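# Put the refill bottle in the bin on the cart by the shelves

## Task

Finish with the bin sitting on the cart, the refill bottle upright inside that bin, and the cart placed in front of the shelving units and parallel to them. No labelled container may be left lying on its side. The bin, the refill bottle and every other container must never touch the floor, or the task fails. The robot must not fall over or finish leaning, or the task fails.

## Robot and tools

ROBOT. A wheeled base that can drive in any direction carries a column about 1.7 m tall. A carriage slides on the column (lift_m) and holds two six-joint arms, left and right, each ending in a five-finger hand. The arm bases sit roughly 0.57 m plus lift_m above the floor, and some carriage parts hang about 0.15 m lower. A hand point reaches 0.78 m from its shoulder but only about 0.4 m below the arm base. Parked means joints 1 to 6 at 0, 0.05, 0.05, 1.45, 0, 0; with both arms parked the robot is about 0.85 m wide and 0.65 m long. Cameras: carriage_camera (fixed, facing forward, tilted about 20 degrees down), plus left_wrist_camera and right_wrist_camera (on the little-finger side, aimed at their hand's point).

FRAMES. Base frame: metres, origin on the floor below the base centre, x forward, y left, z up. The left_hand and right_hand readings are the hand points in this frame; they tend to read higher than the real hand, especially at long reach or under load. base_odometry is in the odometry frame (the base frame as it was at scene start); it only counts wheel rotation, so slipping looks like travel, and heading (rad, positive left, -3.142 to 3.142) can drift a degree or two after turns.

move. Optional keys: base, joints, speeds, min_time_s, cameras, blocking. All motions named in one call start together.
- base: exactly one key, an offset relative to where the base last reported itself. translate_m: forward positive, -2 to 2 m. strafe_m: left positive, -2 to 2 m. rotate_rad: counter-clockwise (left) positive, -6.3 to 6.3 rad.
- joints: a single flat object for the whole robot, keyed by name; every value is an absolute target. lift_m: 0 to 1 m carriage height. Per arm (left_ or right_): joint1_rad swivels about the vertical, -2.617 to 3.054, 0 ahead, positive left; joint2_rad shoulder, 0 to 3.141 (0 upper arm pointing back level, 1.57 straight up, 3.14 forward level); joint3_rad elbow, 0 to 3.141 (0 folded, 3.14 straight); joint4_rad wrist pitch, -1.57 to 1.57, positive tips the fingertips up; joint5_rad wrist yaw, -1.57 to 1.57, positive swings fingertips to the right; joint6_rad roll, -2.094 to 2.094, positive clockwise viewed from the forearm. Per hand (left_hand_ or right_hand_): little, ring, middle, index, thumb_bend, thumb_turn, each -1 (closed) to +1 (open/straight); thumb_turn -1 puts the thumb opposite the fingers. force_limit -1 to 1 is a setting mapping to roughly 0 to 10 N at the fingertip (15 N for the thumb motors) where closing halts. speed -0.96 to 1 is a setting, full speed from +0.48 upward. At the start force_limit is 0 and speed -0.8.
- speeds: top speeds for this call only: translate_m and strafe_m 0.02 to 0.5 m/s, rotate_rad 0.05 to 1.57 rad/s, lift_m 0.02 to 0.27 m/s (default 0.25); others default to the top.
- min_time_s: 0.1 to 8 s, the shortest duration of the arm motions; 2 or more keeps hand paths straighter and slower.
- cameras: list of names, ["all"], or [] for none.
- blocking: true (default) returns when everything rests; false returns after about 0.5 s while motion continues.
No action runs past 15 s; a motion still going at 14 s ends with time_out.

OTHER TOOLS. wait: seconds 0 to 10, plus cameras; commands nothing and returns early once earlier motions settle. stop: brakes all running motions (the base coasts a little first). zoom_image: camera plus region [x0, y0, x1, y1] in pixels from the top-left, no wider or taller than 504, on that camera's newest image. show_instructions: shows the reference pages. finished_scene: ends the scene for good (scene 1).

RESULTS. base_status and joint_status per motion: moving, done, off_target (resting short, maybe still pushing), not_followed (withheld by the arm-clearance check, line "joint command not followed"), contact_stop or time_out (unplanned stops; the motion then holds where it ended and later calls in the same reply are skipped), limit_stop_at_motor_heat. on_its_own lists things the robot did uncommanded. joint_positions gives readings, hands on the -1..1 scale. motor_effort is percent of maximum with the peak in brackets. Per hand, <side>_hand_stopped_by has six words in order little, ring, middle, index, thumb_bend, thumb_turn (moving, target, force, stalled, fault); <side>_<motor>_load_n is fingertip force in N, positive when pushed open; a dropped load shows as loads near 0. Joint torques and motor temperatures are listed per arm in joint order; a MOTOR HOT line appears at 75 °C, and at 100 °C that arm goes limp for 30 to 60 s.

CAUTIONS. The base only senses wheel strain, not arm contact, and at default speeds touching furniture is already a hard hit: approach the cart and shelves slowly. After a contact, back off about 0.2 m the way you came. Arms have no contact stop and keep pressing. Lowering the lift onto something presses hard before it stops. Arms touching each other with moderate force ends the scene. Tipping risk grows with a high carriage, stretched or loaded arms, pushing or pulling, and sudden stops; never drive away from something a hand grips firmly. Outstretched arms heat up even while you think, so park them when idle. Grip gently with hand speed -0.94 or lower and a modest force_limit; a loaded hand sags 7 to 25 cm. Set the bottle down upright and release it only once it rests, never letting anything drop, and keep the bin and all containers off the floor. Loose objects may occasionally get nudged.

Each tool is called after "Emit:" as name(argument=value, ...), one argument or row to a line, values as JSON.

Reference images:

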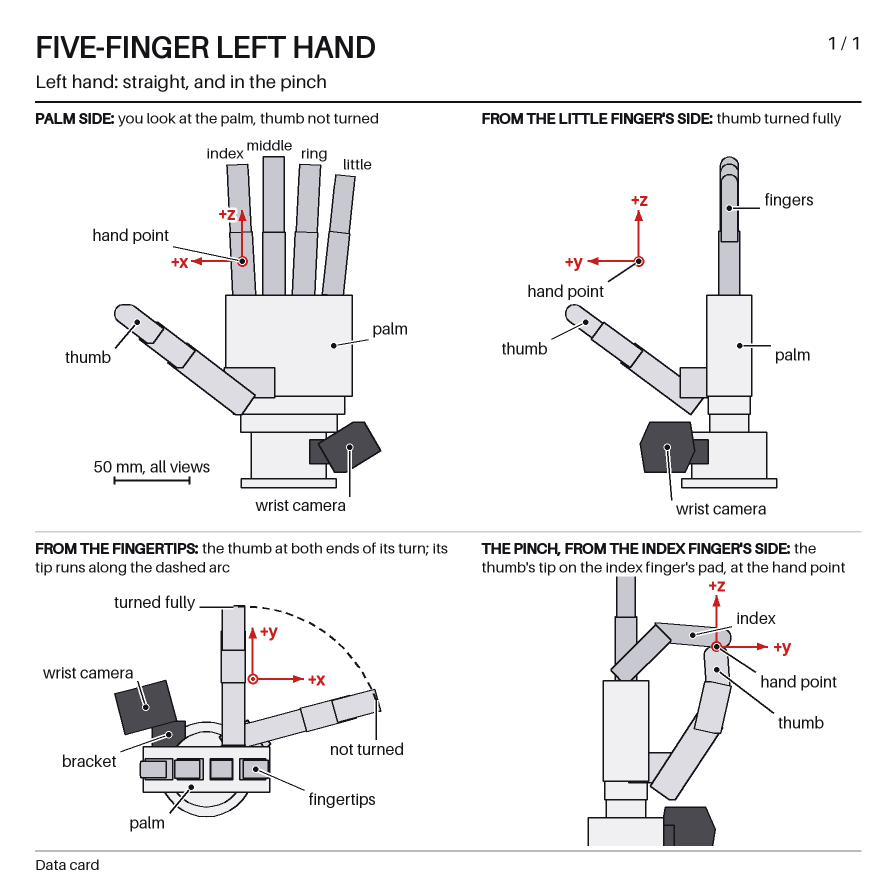

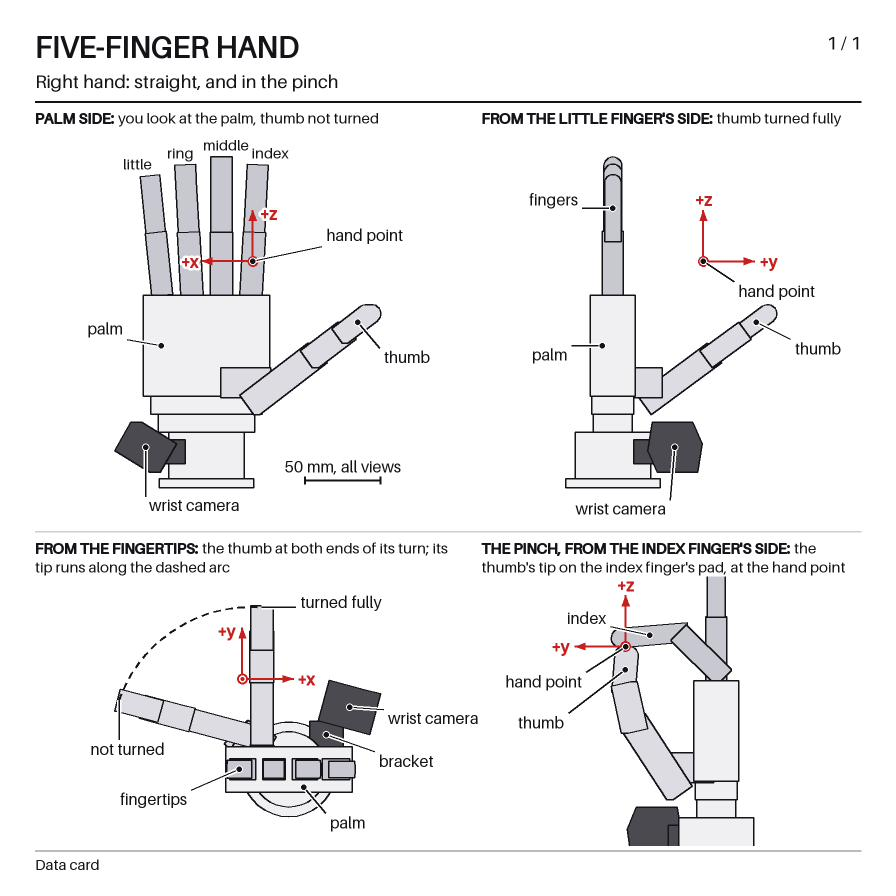

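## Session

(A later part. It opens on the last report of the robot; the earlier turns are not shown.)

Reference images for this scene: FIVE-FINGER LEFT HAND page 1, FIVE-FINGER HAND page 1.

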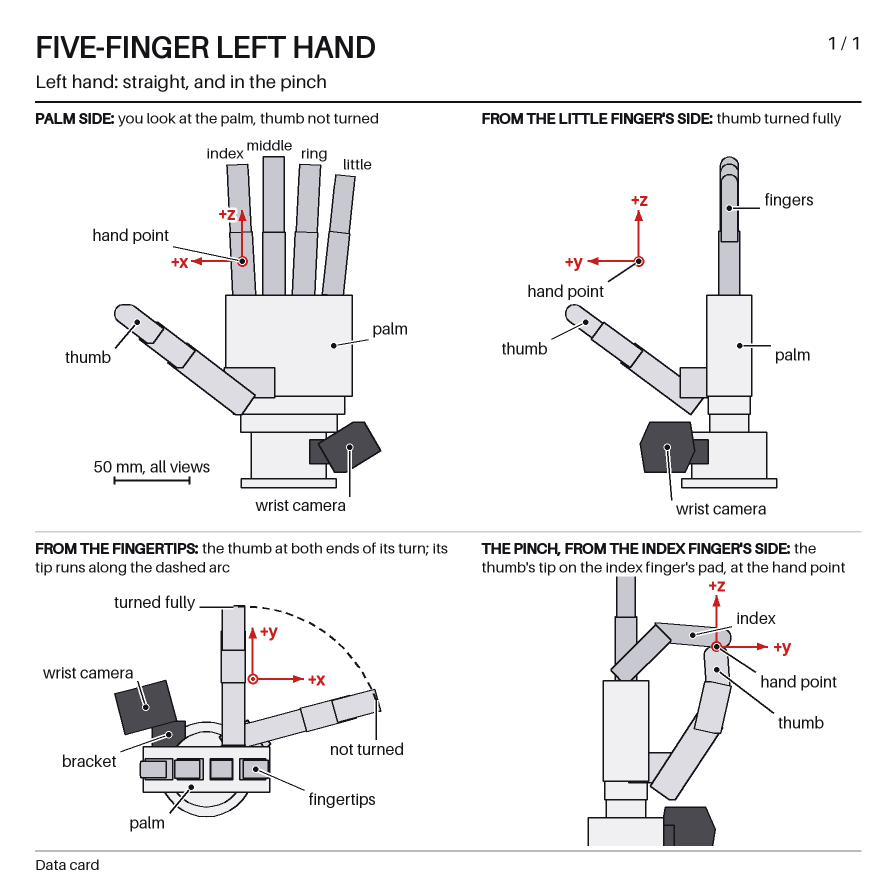

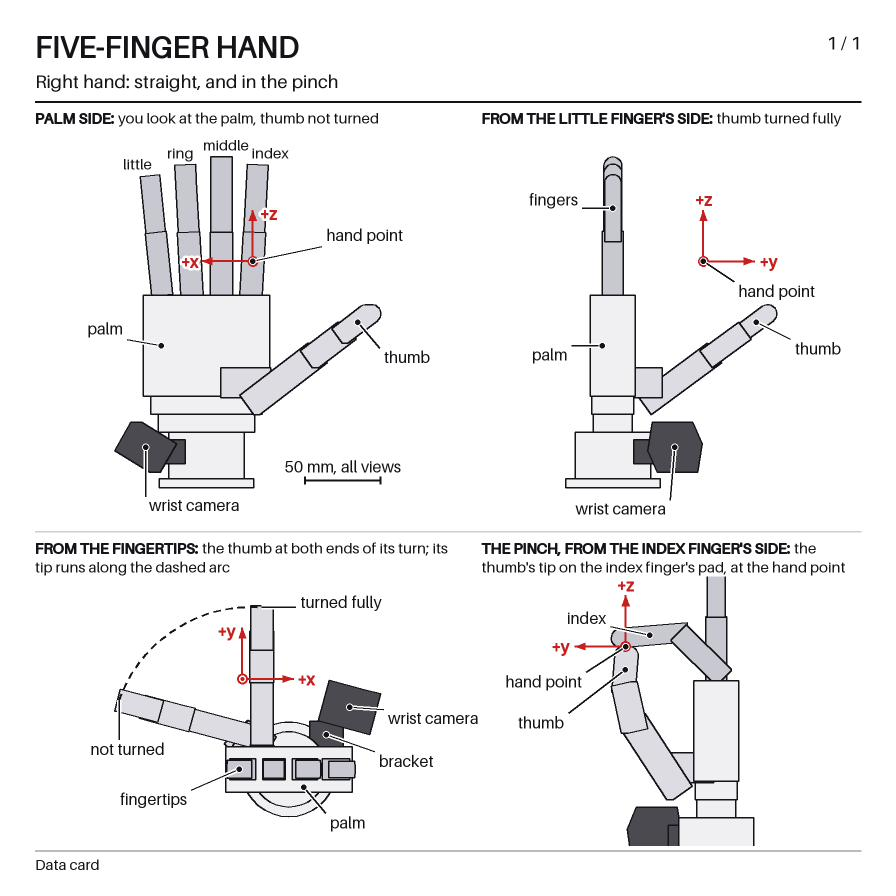

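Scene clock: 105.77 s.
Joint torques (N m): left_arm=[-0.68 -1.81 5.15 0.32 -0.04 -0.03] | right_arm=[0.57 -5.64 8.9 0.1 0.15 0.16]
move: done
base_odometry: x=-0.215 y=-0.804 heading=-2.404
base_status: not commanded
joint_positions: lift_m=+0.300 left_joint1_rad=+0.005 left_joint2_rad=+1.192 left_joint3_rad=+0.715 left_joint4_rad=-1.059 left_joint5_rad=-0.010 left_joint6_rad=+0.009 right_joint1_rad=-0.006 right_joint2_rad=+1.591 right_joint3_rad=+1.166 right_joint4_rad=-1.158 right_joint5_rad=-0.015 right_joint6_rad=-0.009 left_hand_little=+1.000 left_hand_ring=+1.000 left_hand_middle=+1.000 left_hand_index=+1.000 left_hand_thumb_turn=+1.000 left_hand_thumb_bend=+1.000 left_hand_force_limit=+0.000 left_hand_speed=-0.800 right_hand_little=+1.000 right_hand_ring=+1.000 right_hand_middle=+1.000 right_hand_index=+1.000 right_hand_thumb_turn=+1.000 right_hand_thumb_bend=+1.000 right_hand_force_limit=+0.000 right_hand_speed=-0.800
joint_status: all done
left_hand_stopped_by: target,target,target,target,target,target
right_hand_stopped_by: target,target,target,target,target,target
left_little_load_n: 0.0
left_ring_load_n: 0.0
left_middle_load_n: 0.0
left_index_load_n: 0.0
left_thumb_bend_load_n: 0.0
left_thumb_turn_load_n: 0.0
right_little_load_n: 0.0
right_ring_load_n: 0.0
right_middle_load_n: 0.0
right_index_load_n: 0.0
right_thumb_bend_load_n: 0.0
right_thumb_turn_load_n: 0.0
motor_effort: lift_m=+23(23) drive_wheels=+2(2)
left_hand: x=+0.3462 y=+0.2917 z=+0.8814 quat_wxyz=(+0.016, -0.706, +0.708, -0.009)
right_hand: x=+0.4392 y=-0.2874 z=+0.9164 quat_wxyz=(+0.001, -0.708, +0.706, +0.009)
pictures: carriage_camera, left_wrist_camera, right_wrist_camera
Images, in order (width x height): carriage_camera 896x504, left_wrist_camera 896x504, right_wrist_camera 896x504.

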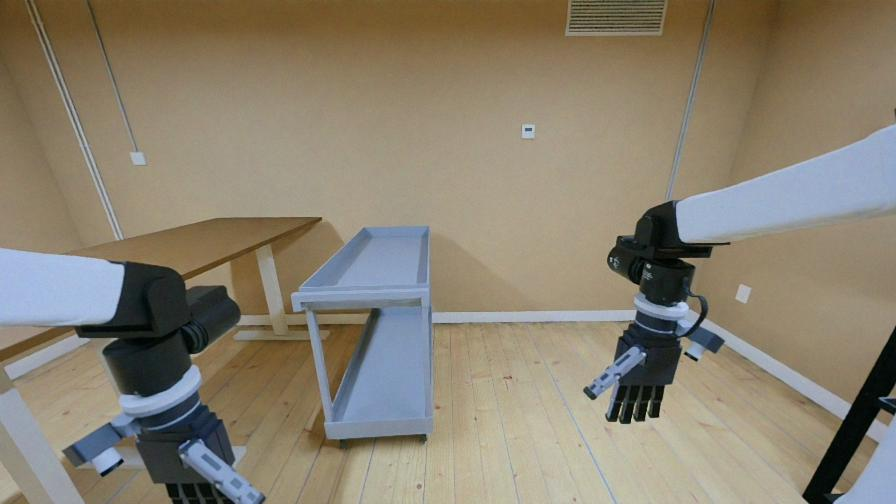

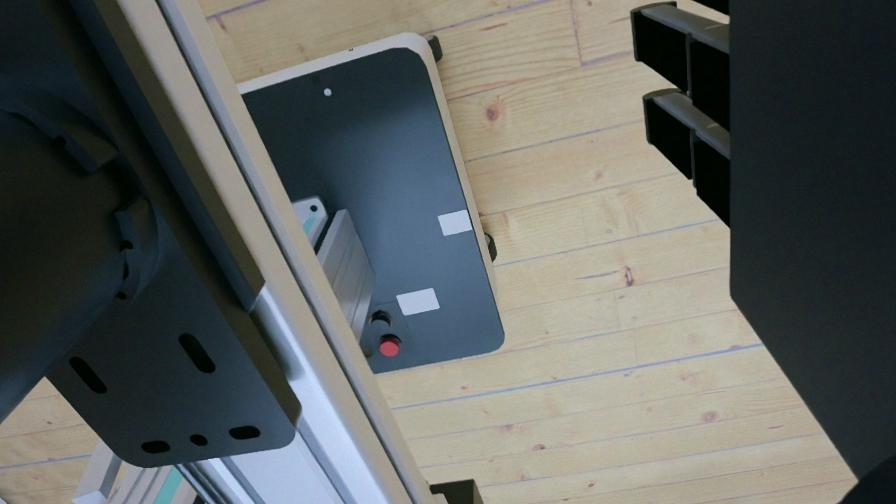

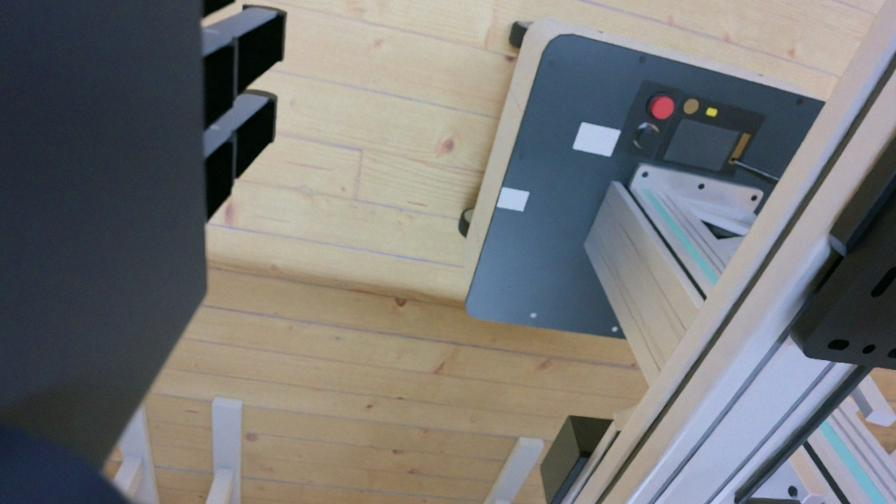

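Emit:
move(
  joints={"left_joint1_rad": 0, "left_joint2_rad": 0.05, "left_joint3_rad": 0.05, "left_joint4_rad": 1.45, "right_joint1_rad": 0, "right_joint2_rad": 0.05, "right_joint3_rad": 0.05, "right_joint4_rad": 1.45, "lift_m": 0.55},
  min_time_s=2,
)

Emit:
move(
  base={"translate_m": 0.45},
  speeds={"translate_m": 0.25},
  cameras=["carriage_camera"],
)

Emit:
zoom_image(
  camera="carriage_camera",
  region=[240, 380, 450, 500],
)

Scene clock: 119.73 s.
Joint torques (N m): left_arm=[-0.7 2.86 4.81 0.27 -0.07 -0.02] | right_arm=[0.58 3.26 4.1 0.06 0.18 0.15]
move: done
base_odometry: x=-0.215 y=-0.804 heading=-2.404
base_status: not commanded
joint_positions: lift_m=+0.550 left_joint1_rad=+0.005 left_joint2_rad=+0.058 left_joint3_rad=+0.066 left_joint4_rad=+1.439 left_joint5_rad=-0.009 left_joint6_rad=+0.008 right_joint1_rad=-0.006 right_joint2_rad=+0.057 right_joint3_rad=+0.060 right_joint4_rad=+1.437 right_joint5_rad=-0.014 right_joint6_rad=-0.008 left_hand_little=+1.000 left_hand_ring=+1.000 left_hand_middle=+1.000 left_hand_index=+1.000 left_hand_thumb_turn=+1.000 left_hand_thumb_bend=+1.000 left_hand_force_limit=+0.000 left_hand_speed=-0.800 right_hand_little=+1.000 right_hand_ring=+1.000 right_hand_middle=+1.000 right_hand_index=+1.000 right_hand_thumb_turn=+1.000 right_hand_thumb_bend=+1.000 right_hand_force_limit=+0.000 right_hand_speed=-0.800
joint_status: all done
left_hand_stopped_by: target,target,target,target,target,target
right_hand_stopped_by: target,target,target,target,target,target
left_little_load_n: 0.0
left_ring_load_n: 0.0
left_middle_load_n: 0.0
left_index_load_n: 0.0
left_thumb_bend_load_n: 0.0
left_thumb_turn_load_n: 0.0
right_little_load_n: 0.0
right_ring_load_n: 0.0
right_middle_load_n: 0.0
right_index_load_n: 0.0
right_thumb_bend_load_n: 0.0
right_thumb_turn_load_n: 0.0
motor_effort: lift_m=+22(29) drive_wheels=-5(6)
left_hand: x=+0.3236 y=+0.2913 z=+1.5520 quat_wxyz=(+0.711, -0.047, +0.040, -0.701)
right_hand: x=+0.3257 y=-0.2869 z=+1.5491 quat_wxyz=(+0.701, -0.051, +0.041, -0.710)
pictures: none

Scene clock: 122.97 s.
Joint torques (N m): left_arm=[-0.69 2.97 4.7 0.19 -0.08 -0.02] | right_arm=[0.58 3.28 4.04 -0.07 0.17 0.15]
move: done
base_odometry: x=-0.548 y=-1.107 heading=-2.404
base_status: done
joint_positions: lift_m=+0.550 left_joint1_rad=+0.005 left_joint2_rad=+0.057 left_joint3_rad=+0.065 left_joint4_rad=+1.448 left_joint5_rad=-0.007 left_joint6_rad=+0.008 right_joint1_rad=-0.006 right_joint2_rad=+0.057 right_joint3_rad=+0.060 right_joint4_rad=+1.448 right_joint5_rad=-0.013 right_joint6_rad=-0.008 left_hand_little=+1.000 left_hand_ring=+1.000 left_hand_middle=+1.000 left_hand_index=+1.000 left_hand_thumb_turn=+1.000 left_hand_thumb_bend=+1.000 left_hand_force_limit=+0.000 left_hand_speed=-0.800 right_hand_little=+1.000 right_hand_ring=+1.000 right_hand_middle=+1.000 right_hand_index=+1.000 right_hand_thumb_turn=+1.000 right_hand_thumb_bend=+1.000 right_hand_force_limit=+0.000 right_hand_speed=-0.800
joint_status: not commanded
left_hand_stopped_by: target,target,target,target,target,target
right_hand_stopped_by: target,target,target,target,target,target
left_little_load_n: 0.0
left_ring_load_n: 0.0
left_middle_load_n: 0.0
left_index_load_n: 0.0
left_thumb_bend_load_n: 0.0
left_thumb_turn_load_n: 0.0
right_little_load_n: 0.0
right_ring_load_n: 0.0
right_middle_load_n: 0.0
right_index_load_n: 0.0
right_thumb_bend_load_n: 0.0
right_thumb_turn_load_n: 0.0
motor_effort: lift_m=+22(22) drive_wheels=-4(15)
left_hand: x=+0.3214 y=+0.2910 z=+1.5525 quat_wxyz=(+0.711, -0.043, +0.038, -0.701)
right_hand: x=+0.3229 y=-0.2870 z=+1.5501 quat_wxyz=(+0.701, -0.047, +0.038, -0.710)
Images, in order (width x height): carriage_camera 896x504.

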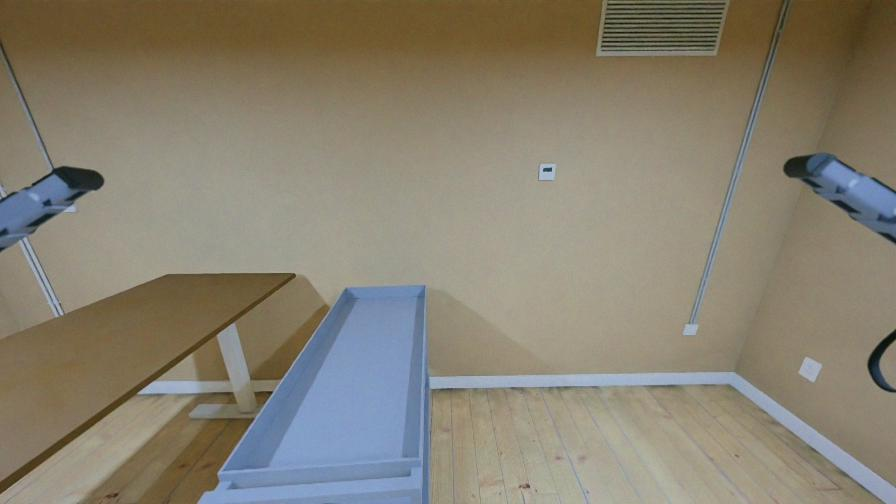

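Scaled by 2.400 from the camera's image (finer frame: 1280x720).

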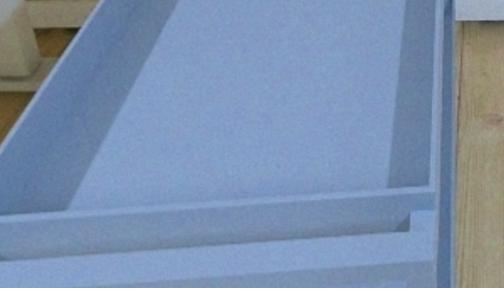

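Emit:
move(
  base={"translate_m": -0.15},
  speeds={"translate_m": 0.25},
)

Emit:
move(
  base={"strafe_m": 0.29},
  speeds={"strafe_m": 0.2},
)

Emit:
move(
  base={"rotate_rad": 0.055},
  speeds={"rotate_rad": 0.3},
  joints={"lift_m": 0.4, "left_joint1_rad": -0.6, "left_joint2_rad": 1.409, "left_joint3_rad": 0.551, "left_joint4_rad": 0.858, "left_joint5_rad": -0.6, "left_joint6_rad": 0},
  min_time_s=3,
  cameras=["all"],
)

Scene clock: 128.70 s.
Joint torques (N m): left_arm=[-0.68 3.11 4.98 0.12 -0.09 -0.02] | right_arm=[0.57 3.44 4.15 -0.1 0.18 0.15]
move: done
base_odometry: x=-0.437 y=-1.006 heading=-2.404
base_status: done
joint_positions: lift_m=+0.550 left_joint1_rad=+0.005 left_joint2_rad=+0.057 left_joint3_rad=+0.065 left_joint4_rad=+1.451 left_joint5_rad=-0.007 left_joint6_rad=+0.008 right_joint1_rad=-0.006 right_joint2_rad=+0.056 right_joint3_rad=+0.060 right_joint4_rad=+1.451 right_joint5_rad=-0.013 right_joint6_rad=-0.008 left_hand_little=+1.000 left_hand_ring=+1.000 left_hand_middle=+1.000 left_hand_index=+1.000 left_hand_thumb_turn=+1.000 left_hand_thumb_bend=+1.000 left_hand_force_limit=+0.000 left_hand_speed=-0.800 right_hand_little=+1.000 right_hand_ring=+1.000 right_hand_middle=+1.000 right_hand_index=+1.000 right_hand_thumb_turn=+1.000 right_hand_thumb_bend=+1.000 right_hand_force_limit=+0.000 right_hand_speed=-0.800
joint_status: not commanded
left_hand_stopped_by: target,target,target,target,target,target
right_hand_stopped_by: target,target,target,target,target,target
left_little_load_n: 0.0
left_ring_load_n: -0.5
left_middle_load_n: 0.0
left_index_load_n: 0.0
left_thumb_bend_load_n: 0.0
left_thumb_turn_load_n: 0.0
right_little_load_n: -0.5
right_ring_load_n: 0.0
right_middle_load_n: 0.0
right_index_load_n: 0.0
right_thumb_bend_load_n: 0.0
right_thumb_turn_load_n: 0.0
motor_effort: lift_m=+22(22) drive_wheels=-1(12)
left_hand: x=+0.3205 y=+0.2910 z=+1.5528 quat_wxyz=(+0.711, -0.042, +0.037, -0.701)
right_hand: x=+0.3219 y=-0.2871 z=+1.5505 quat_wxyz=(+0.701, -0.046, +0.036, -0.711)
pictures: none

Scene clock: 131.23 s.
Joint torques (N m): left_arm=[-0.57 3.04 4.89 0.13 -0.1 -0.02] | right_arm=[0.49 3.37 4.05 -0.14 0.16 0.16]
move: done
base_odometry: x=-0.242 y=-1.220 heading=-2.404
base_status: done
joint_positions: lift_m=+0.550 left_joint1_rad=+0.004 left_joint2_rad=+0.057 left_joint3_rad=+0.065 left_joint4_rad=+1.450 left_joint5_rad=-0.006 left_joint6_rad=+0.008 right_joint1_rad=-0.005 right_joint2_rad=+0.056 right_joint3_rad=+0.060 right_joint4_rad=+1.451 right_joint5_rad=-0.012 right_joint6_rad=-0.008 left_hand_little=+1.000 left_hand_ring=+1.000 left_hand_middle=+1.000 left_hand_index=+1.000 left_hand_thumb_turn=+1.000 left_hand_thumb_bend=+1.000 left_hand_force_limit=+0.000 left_hand_speed=-0.800 right_hand_little=+1.000 right_hand_ring=+1.000 right_hand_middle=+1.000 right_hand_index=+1.000 right_hand_thumb_turn=+1.000 right_hand_thumb_bend=+1.000 right_hand_force_limit=+0.000 right_hand_speed=-0.800
joint_status: not commanded
left_hand_stopped_by: target,target,target,target,target,target
right_hand_stopped_by: target,target,target,target,target,target
left_little_load_n: 0.0
left_ring_load_n: 0.5
left_middle_load_n: 0.0
left_index_load_n: 0.0
left_thumb_bend_load_n: 0.0
left_thumb_turn_load_n: 0.0
right_little_load_n: 0.0
right_ring_load_n: 0.0
right_middle_load_n: 0.0
right_index_load_n: 0.0
right_thumb_bend_load_n: 0.0
right_thumb_turn_load_n: 0.0
motor_effort: lift_m=+22(22) drive_wheels=-3(11)
left_hand: x=+0.3206 y=+0.2906 z=+1.5527 quat_wxyz=(+0.710, -0.042, +0.037, -0.702)
right_hand: x=+0.3217 y=-0.2871 z=+1.5505 quat_wxyz=(+0.702, -0.045, +0.037, -0.710)
pictures: none

Scene clock: 134.53 s.
Joint torques (N m): left_arm=[-0.66 -4.08 10.15 2.2 -0.25 -0.03] | right_arm=[0.43 3.51 4.57 -0.11 0.18 0.15]
move: done
base_odometry: x=-0.242 y=-1.221 heading=-2.349
base_status: done
joint_positions: lift_m=+0.400 left_joint1_rad=-0.595 left_joint2_rad=+1.399 left_joint3_rad=+0.519 left_joint4_rad=+0.869 left_joint5_rad=-0.588 left_joint6_rad=+0.008 right_joint1_rad=-0.005 right_joint2_rad=+0.055 right_joint3_rad=+0.055 right_joint4_rad=+1.451 right_joint5_rad=-0.012 right_joint6_rad=-0.008 left_hand_little=+1.000 left_hand_ring=+1.000 left_hand_middle=+1.000 left_hand_index=+1.000 left_hand_thumb_turn=+1.000 left_hand_thumb_bend=+1.000 left_hand_force_limit=+0.000 left_hand_speed=-0.800 right_hand_little=+1.000 right_hand_ring=+1.000 right_hand_middle=+1.000 right_hand_index=+1.000 right_hand_thumb_turn=+1.000 right_hand_thumb_bend=+1.000 right_hand_force_limit=+0.000 right_hand_speed=-0.800
joint_status: all done
left_hand_stopped_by: target,target,target,target,target,target
right_hand_stopped_by: target,target,target,target,target,target
left_little_load_n: 0.0
left_ring_load_n: 0.0
left_middle_load_n: 0.0
left_index_load_n: 0.0
left_thumb_bend_load_n: -0.5
left_thumb_turn_load_n: 0.0
right_little_load_n: 0.0
right_ring_load_n: 0.0
right_middle_load_n: 0.0
right_index_load_n: 0.0
right_thumb_bend_load_n: 0.0
right_thumb_turn_load_n: 0.0
motor_effort: lift_m=+23(24) drive_wheels=-4(9)
left_hand: x=+0.6310 y=+0.1471 z=+1.1121 quat_wxyz=(+0.499, -0.497, +0.507, -0.496)
right_hand: x=+0.3228 y=-0.2871 z=+1.3988 quat_wxyz=(+0.702, -0.046, +0.038, -0.710)
pictures: carriage_camera, left_wrist_camera, right_wrist_camera
Images, in order (width x height): carriage_camera 896x504, left_wrist_camera 896x504, right_wrist_camera 896x504.

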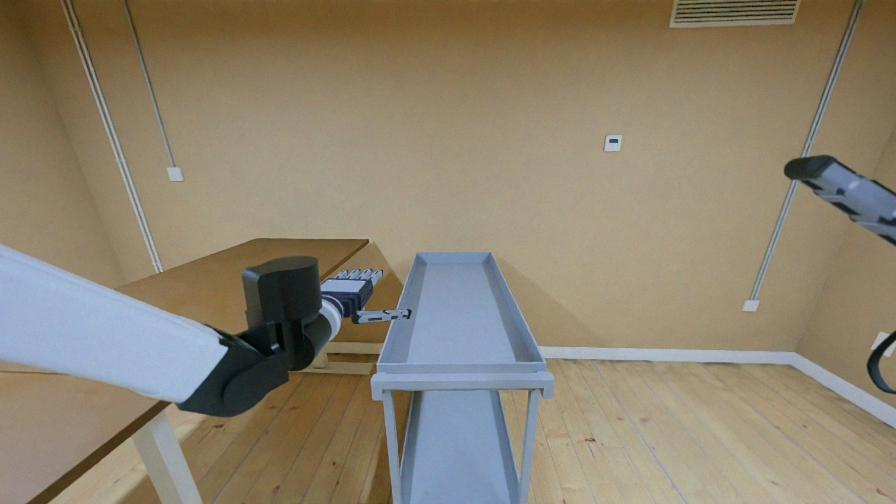

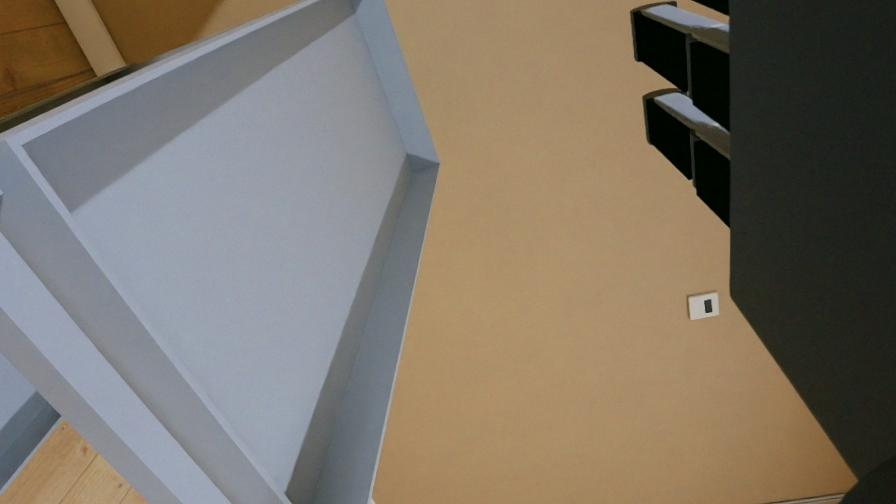

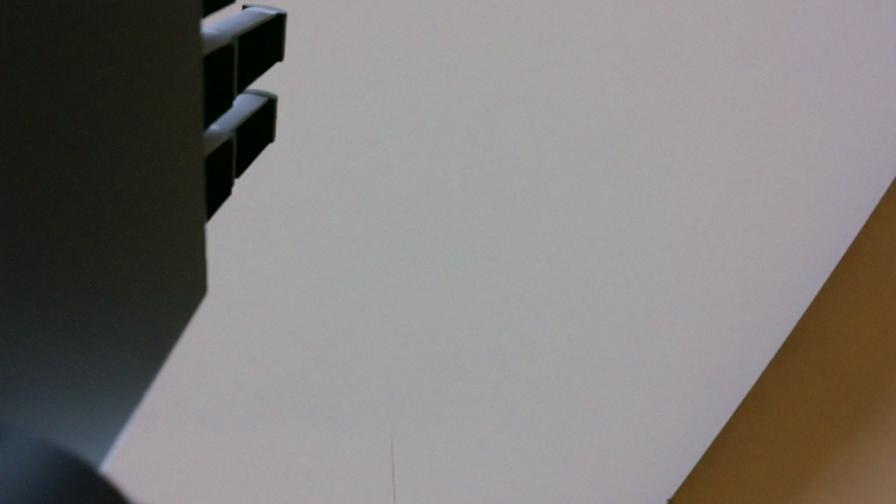

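Emit:
zoom_image(
  camera="left_wrist_camera",
  region=[0, 120, 300, 504],
)

Emit:
zoom_image(
  camera="carriage_camera",
  region=[350, 340, 570, 504],
)

Scaled by 1.312 from the camera's image (finer frame: 1280x720).

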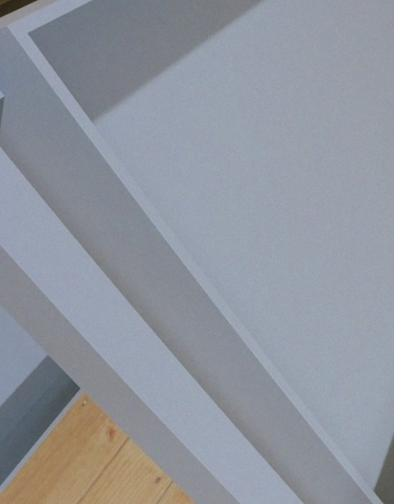

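Scaled by 2.291 from the camera's image (finer frame: 1280x720).

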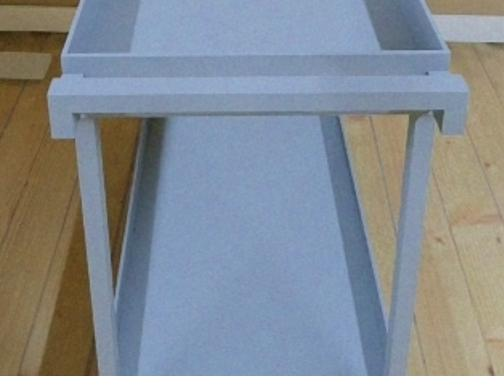

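Emit:
move(
  joints={"lift_m": 0.55},
)

Emit:
move(
  base={"strafe_m": -0.035},
  speeds={"strafe_m": 0.1},
  joints={"left_joint1_rad": -0.36, "left_joint2_rad": 2.28, "left_joint3_rad": 1.44, "left_joint4_rad": -0.72, "left_joint5_rad": 0, "left_joint6_rad": -1.93, "right_joint1_rad": 0.36, "right_joint2_rad": 2.28, "right_joint3_rad": 1.44, "right_joint4_rad": -0.72, "right_joint5_rad": 0, "right_joint6_rad": 1.93, "left_hand_little": -1, "left_hand_ring": -1, "left_hand_middle": -1, "left_hand_index": -1, "right_hand_little": -1, "right_hand_ring": -1, "right_hand_middle": -1, "right_hand_index": -1},
  min_time_s=3,
  cameras=["all"],
)

Scene clock: 147.87 s.
Joint torques (N m): left_arm=[-0.66 -4.59 9.05 2.27 -0.23 -0.02] | right_arm=[0.44 3.48 4.66 -0.11 0.17 0.15]
move: done
base_odometry: x=-0.242 y=-1.221 heading=-2.349
base_status: not commanded
joint_positions: lift_m=+0.550 left_joint1_rad=-0.595 left_joint2_rad=+1.404 left_joint3_rad=+0.531 left_joint4_rad=+0.864 left_joint5_rad=-0.592 left_joint6_rad=+0.007 right_joint1_rad=-0.005 right_joint2_rad=+0.054 right_joint3_rad=+0.055 right_joint4_rad=+1.451 right_joint5_rad=-0.012 right_joint6_rad=-0.008 left_hand_little=+1.000 left_hand_ring=+1.000 left_hand_middle=+1.000 left_hand_index=+1.000 left_hand_thumb_turn=+1.000 left_hand_thumb_bend=+1.000 left_hand_force_limit=+0.000 left_hand_speed=-0.800 right_hand_little=+1.000 right_hand_ring=+1.000 right_hand_middle=+1.000 right_hand_index=+1.000 right_hand_thumb_turn=+1.000 right_hand_thumb_bend=+1.000 right_hand_force_limit=+0.000 right_hand_speed=-0.800
joint_status: all done
left_hand_stopped_by: target,target,target,target,target,target
right_hand_stopped_by: target,target,target,target,target,target
left_little_load_n: 0.0
left_ring_load_n: 0.0
left_middle_load_n: 0.0
left_index_load_n: 0.0
left_thumb_bend_load_n: 0.0
left_thumb_turn_load_n: 0.0
right_little_load_n: 0.0
right_ring_load_n: 0.0
right_middle_load_n: 0.0
right_index_load_n: 0.0
right_thumb_bend_load_n: 0.0
right_thumb_turn_load_n: 0.0
motor_effort: lift_m=+22(28) drive_wheels=-4(4)
left_hand: x=+0.6331 y=+0.1467 z=+1.2641 quat_wxyz=(+0.501, -0.498, +0.506, -0.496)
right_hand: x=+0.3226 y=-0.2871 z=+1.5490 quat_wxyz=(+0.702, -0.046, +0.037, -0.710)
pictures: none

Scene clock: 151.97 s.
Joint torques (N m): left_arm=[0.09 -9.42 7.97 0.31 0 -0.02] | right_arm=[0.53 -10.88 7.23 0.19 0.08 0.16]
move: off_target
base_odometry: x=-0.267 y=-1.196 heading=-2.349
base_status: done
joint_positions: lift_m=+0.550 left_joint1_rad=-0.365 left_joint2_rad=+2.264 left_joint3_rad=+1.414 left_joint4_rad=-0.709 left_joint5_rad=-0.011 left_joint6_rad=-1.921 right_joint1_rad=+0.355 right_joint2_rad=+2.270 right_joint3_rad=+1.415 right_joint4_rad=-0.709 right_joint5_rad=-0.011 right_joint6_rad=+1.921 left_hand_little=-1.000 left_hand_ring=-1.000 left_hand_middle=-1.000 left_hand_index=+1.000 left_hand_thumb_turn=+1.000 left_hand_thumb_bend=+1.000 left_hand_force_limit=+0.000 left_hand_speed=-0.800 right_hand_little=-1.000 right_hand_ring=-1.000 right_hand_middle=-1.000 right_hand_index=-1.000 right_hand_thumb_turn=+1.000 right_hand_thumb_bend=+1.000 right_hand_force_limit=+0.000 right_hand_speed=-0.800
joint_status: left_hand_index off_target (ended at +1.000, target -1.000); the others done
left_hand_stopped_by: target,target,target,fault,target,target
right_hand_stopped_by: target,target,target,target,target,target
left_little_load_n: 0.0
left_ring_load_n: 0.0
left_middle_load_n: 0.0
left_index_load_n: 0.0
left_thumb_bend_load_n: 0.0
left_thumb_turn_load_n: 0.0
right_little_load_n: 0.0
right_ring_load_n: 0.0
right_middle_load_n: 0.0
right_index_load_n: 0.0
right_thumb_bend_load_n: 0.0
right_thumb_turn_load_n: 0.0
motor_effort: lift_m=+22(23) drive_wheels=-3(14)
left_hand: x=+0.6325 y=+0.1187 z=+1.0062 quat_wxyz=(+0.003, -1.000, +0.007, -0.007)
right_hand: x=+0.6321 y=-0.1189 z=+1.0048 quat_wxyz=(+0.001, -0.002, +1.000, +0.006)
pictures: carriage_camera, left_wrist_camera, right_wrist_camera
Images, in order (width x height): carriage_camera 896x504, left_wrist_camera 896x504, right_wrist_camera 896x504.

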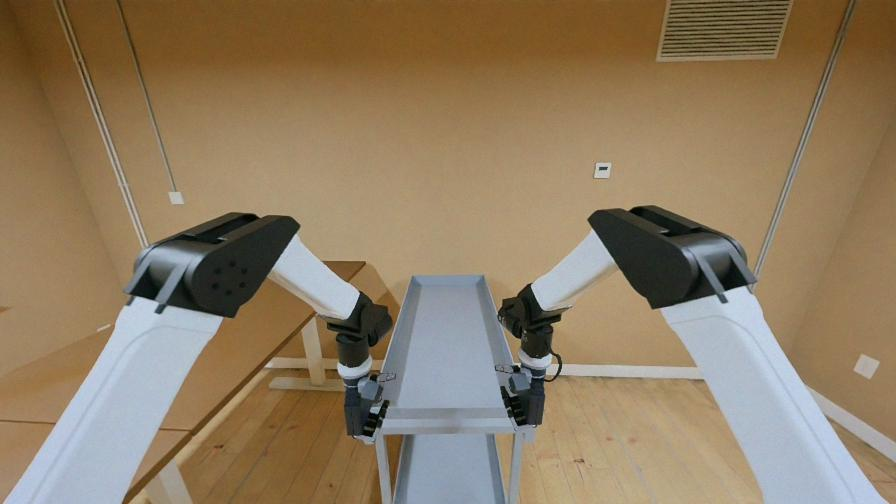

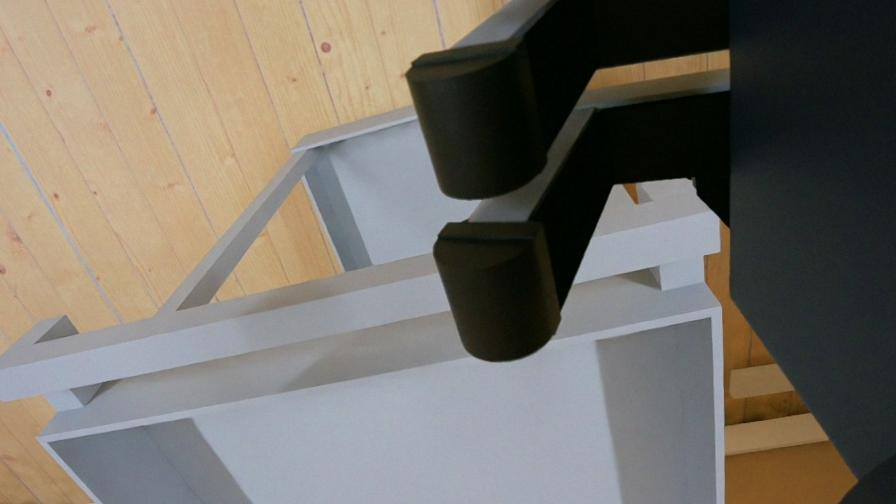

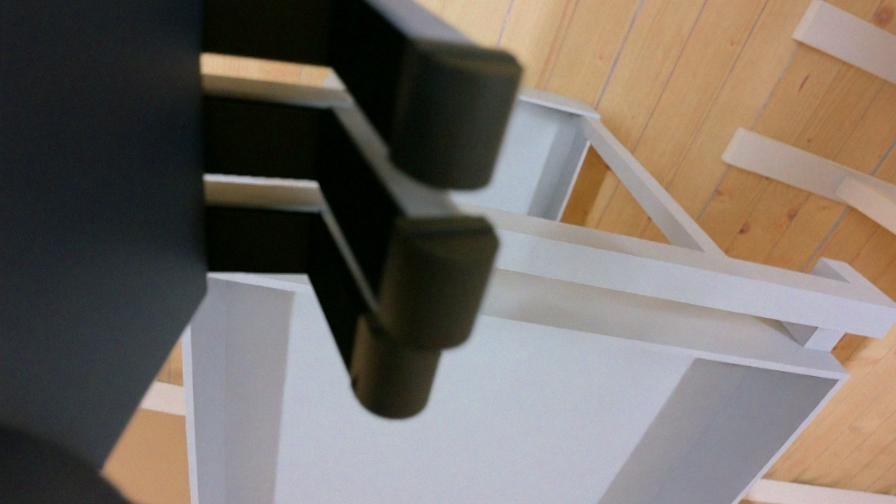

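Emit:
move(
  joints={"left_joint1_rad": 0, "left_joint2_rad": 0.05, "left_joint3_rad": 0.05, "left_joint4_rad": 1.45, "left_joint6_rad": 0, "left_hand_little": 1, "left_hand_ring": 1, "left_hand_middle": 1, "right_joint1_rad": 0, "right_joint6_rad": 1.93},
  min_time_s=3,
)

Emit:
move(
  base={"rotate_rad": 0.36},
  speeds={"rotate_rad": 0.3},
  cameras=["all"],
)

Scene clock: 172.00 s.
Joint torques (N m): left_arm=[0.13 2.85 4.81 0.28 -0.08 0.13] | right_arm=[-0.42 -10.86 7.21 0.25 0.07 0.16]
Motor temperatures (°C): left_arm=[31 34 40 33 32 30] | right_arm=[31 38 38 32 33 31]
move: done
base_odometry: x=-0.267 y=-1.196 heading=-2.349
base_status: not commanded
joint_positions: lift_m=+0.550 left_joint1_rad=-0.005 left_joint2_rad=+0.059 left_joint3_rad=+0.066 left_joint4_rad=+1.440 left_joint5_rad=-0.007 left_joint6_rad=-0.009 right_joint1_rad=+0.005 right_joint2_rad=+2.270 right_joint3_rad=+1.415 right_joint4_rad=-0.716 right_joint5_rad=-0.011 right_joint6_rad=+1.921 left_hand_little=+1.000 left_hand_ring=+1.000 left_hand_middle=+1.000 left_hand_index=+1.000 left_hand_thumb_turn=+1.000 left_hand_thumb_bend=+1.000 left_hand_force_limit=+0.000 left_hand_speed=-0.800 right_hand_little=-1.000 right_hand_ring=-1.000 right_hand_middle=-1.000 right_hand_index=-1.000 right_hand_thumb_turn=+1.000 right_hand_thumb_bend=+1.000 right_hand_force_limit=+0.000 right_hand_speed=-0.800
joint_status: all done
left_hand_stopped_by: target,target,target,fault,target,target
right_hand_stopped_by: target,target,target,target,target,target
left_little_load_n: 0.0
left_ring_load_n: 0.0
left_middle_load_n: 0.0
left_index_load_n: 0.0
left_thumb_bend_load_n: 0.0
left_thumb_turn_load_n: 0.0
right_little_load_n: 0.0
right_ring_load_n: 0.0
right_middle_load_n: 0.0
right_index_load_n: 0.5
right_thumb_bend_load_n: 0.0
right_thumb_turn_load_n: 0.0
motor_effort: lift_m=+22(23) drive_wheels=-4(4)
left_hand: x=+0.3230 y=+0.2889 z=+1.5519 quat_wxyz=(+0.701, -0.046, +0.041, -0.710)
right_hand: x=+0.6746 y=-0.2691 z=+1.0045 quat_wxyz=(-0.001, +0.172, +0.985, +0.005)
pictures: none

Scene clock: 173.87 s.
Joint torques (N m): left_arm=[0.12 2.81 4.97 0.22 -0.09 0.13] | right_arm=[-0.18 -10.95 7.06 0.29 0.08 0.16]
move: done
base_odometry: x=-0.267 y=-1.196 heading=-1.989
base_status: done
joint_positions: lift_m=+0.550 left_joint1_rad=-0.005 left_joint2_rad=+0.059 left_joint3_rad=+0.066 left_joint4_rad=+1.444 left_joint5_rad=-0.007 left_joint6_rad=-0.009 right_joint1_rad=+0.003 right_joint2_rad=+2.270 right_joint3_rad=+1.416 right_joint4_rad=-0.718 right_joint5_rad=-0.010 right_joint6_rad=+1.921 left_hand_little=+1.000 left_hand_ring=+1.000 left_hand_middle=+1.000 left_hand_index=+1.000 left_hand_thumb_turn=+1.000 left_hand_thumb_bend=+1.000 left_hand_force_limit=+0.000 left_hand_speed=-0.800 right_hand_little=-1.000 right_hand_ring=-1.000 right_hand_middle=-1.000 right_hand_index=-1.000 right_hand_thumb_turn=+1.000 right_hand_thumb_bend=+1.000 right_hand_force_limit=+0.000 right_hand_speed=-0.800
joint_status: not commanded
left_hand_stopped_by: target,target,target,fault,target,target
right_hand_stopped_by: target,target,target,target,target,target
left_little_load_n: 0.0
left_ring_load_n: 0.0
left_middle_load_n: 0.0
left_index_load_n: 0.0
left_thumb_bend_load_n: 0.0
left_thumb_turn_load_n: 0.0
right_little_load_n: 0.0
right_ring_load_n: 0.0
right_middle_load_n: -0.5
right_index_load_n: 0.5
right_thumb_bend_load_n: 0.0
right_thumb_turn_load_n: 0.0
motor_effort: lift_m=+23(23) drive_wheels=+2(13)
left_hand: x=+0.3218 y=+0.2888 z=+1.5523 quat_wxyz=(+0.701, -0.045, +0.040, -0.711)
right_hand: x=+0.6747 y=-0.2701 z=+1.0047 quat_wxyz=(-0.002, +0.173, +0.985, +0.005)
pictures: carriage_camera, left_wrist_camera, right_wrist_camera
Images, in order (width x height): carriage_camera 896x504, left_wrist_camera 896x504, right_wrist_camera 896x504.

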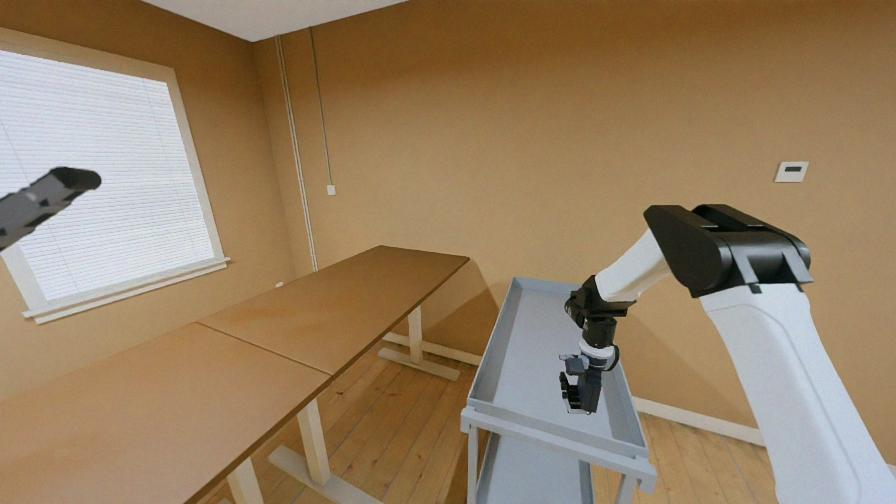

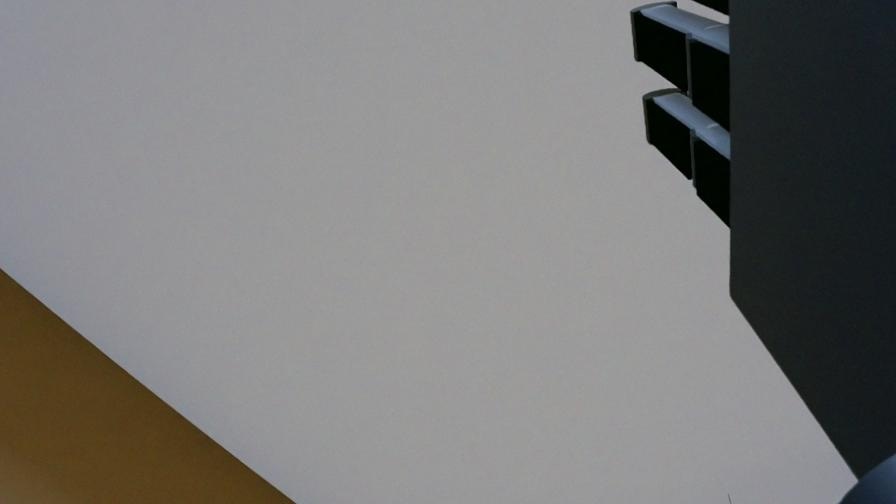

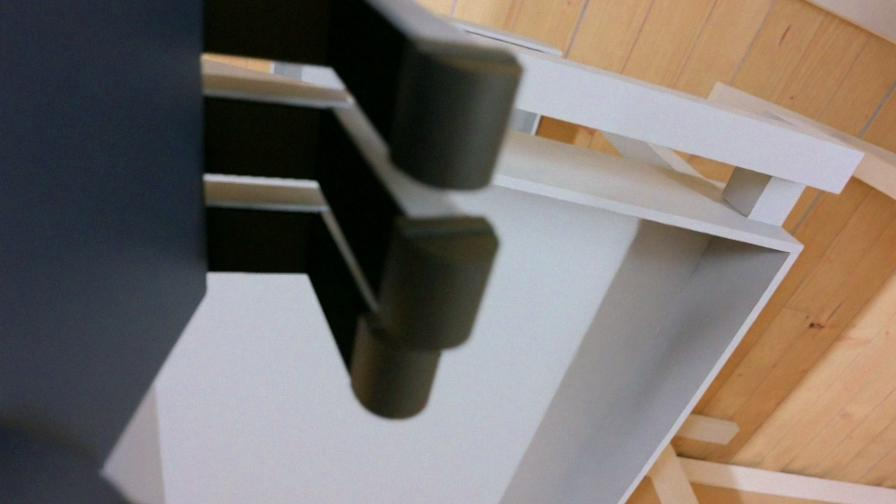

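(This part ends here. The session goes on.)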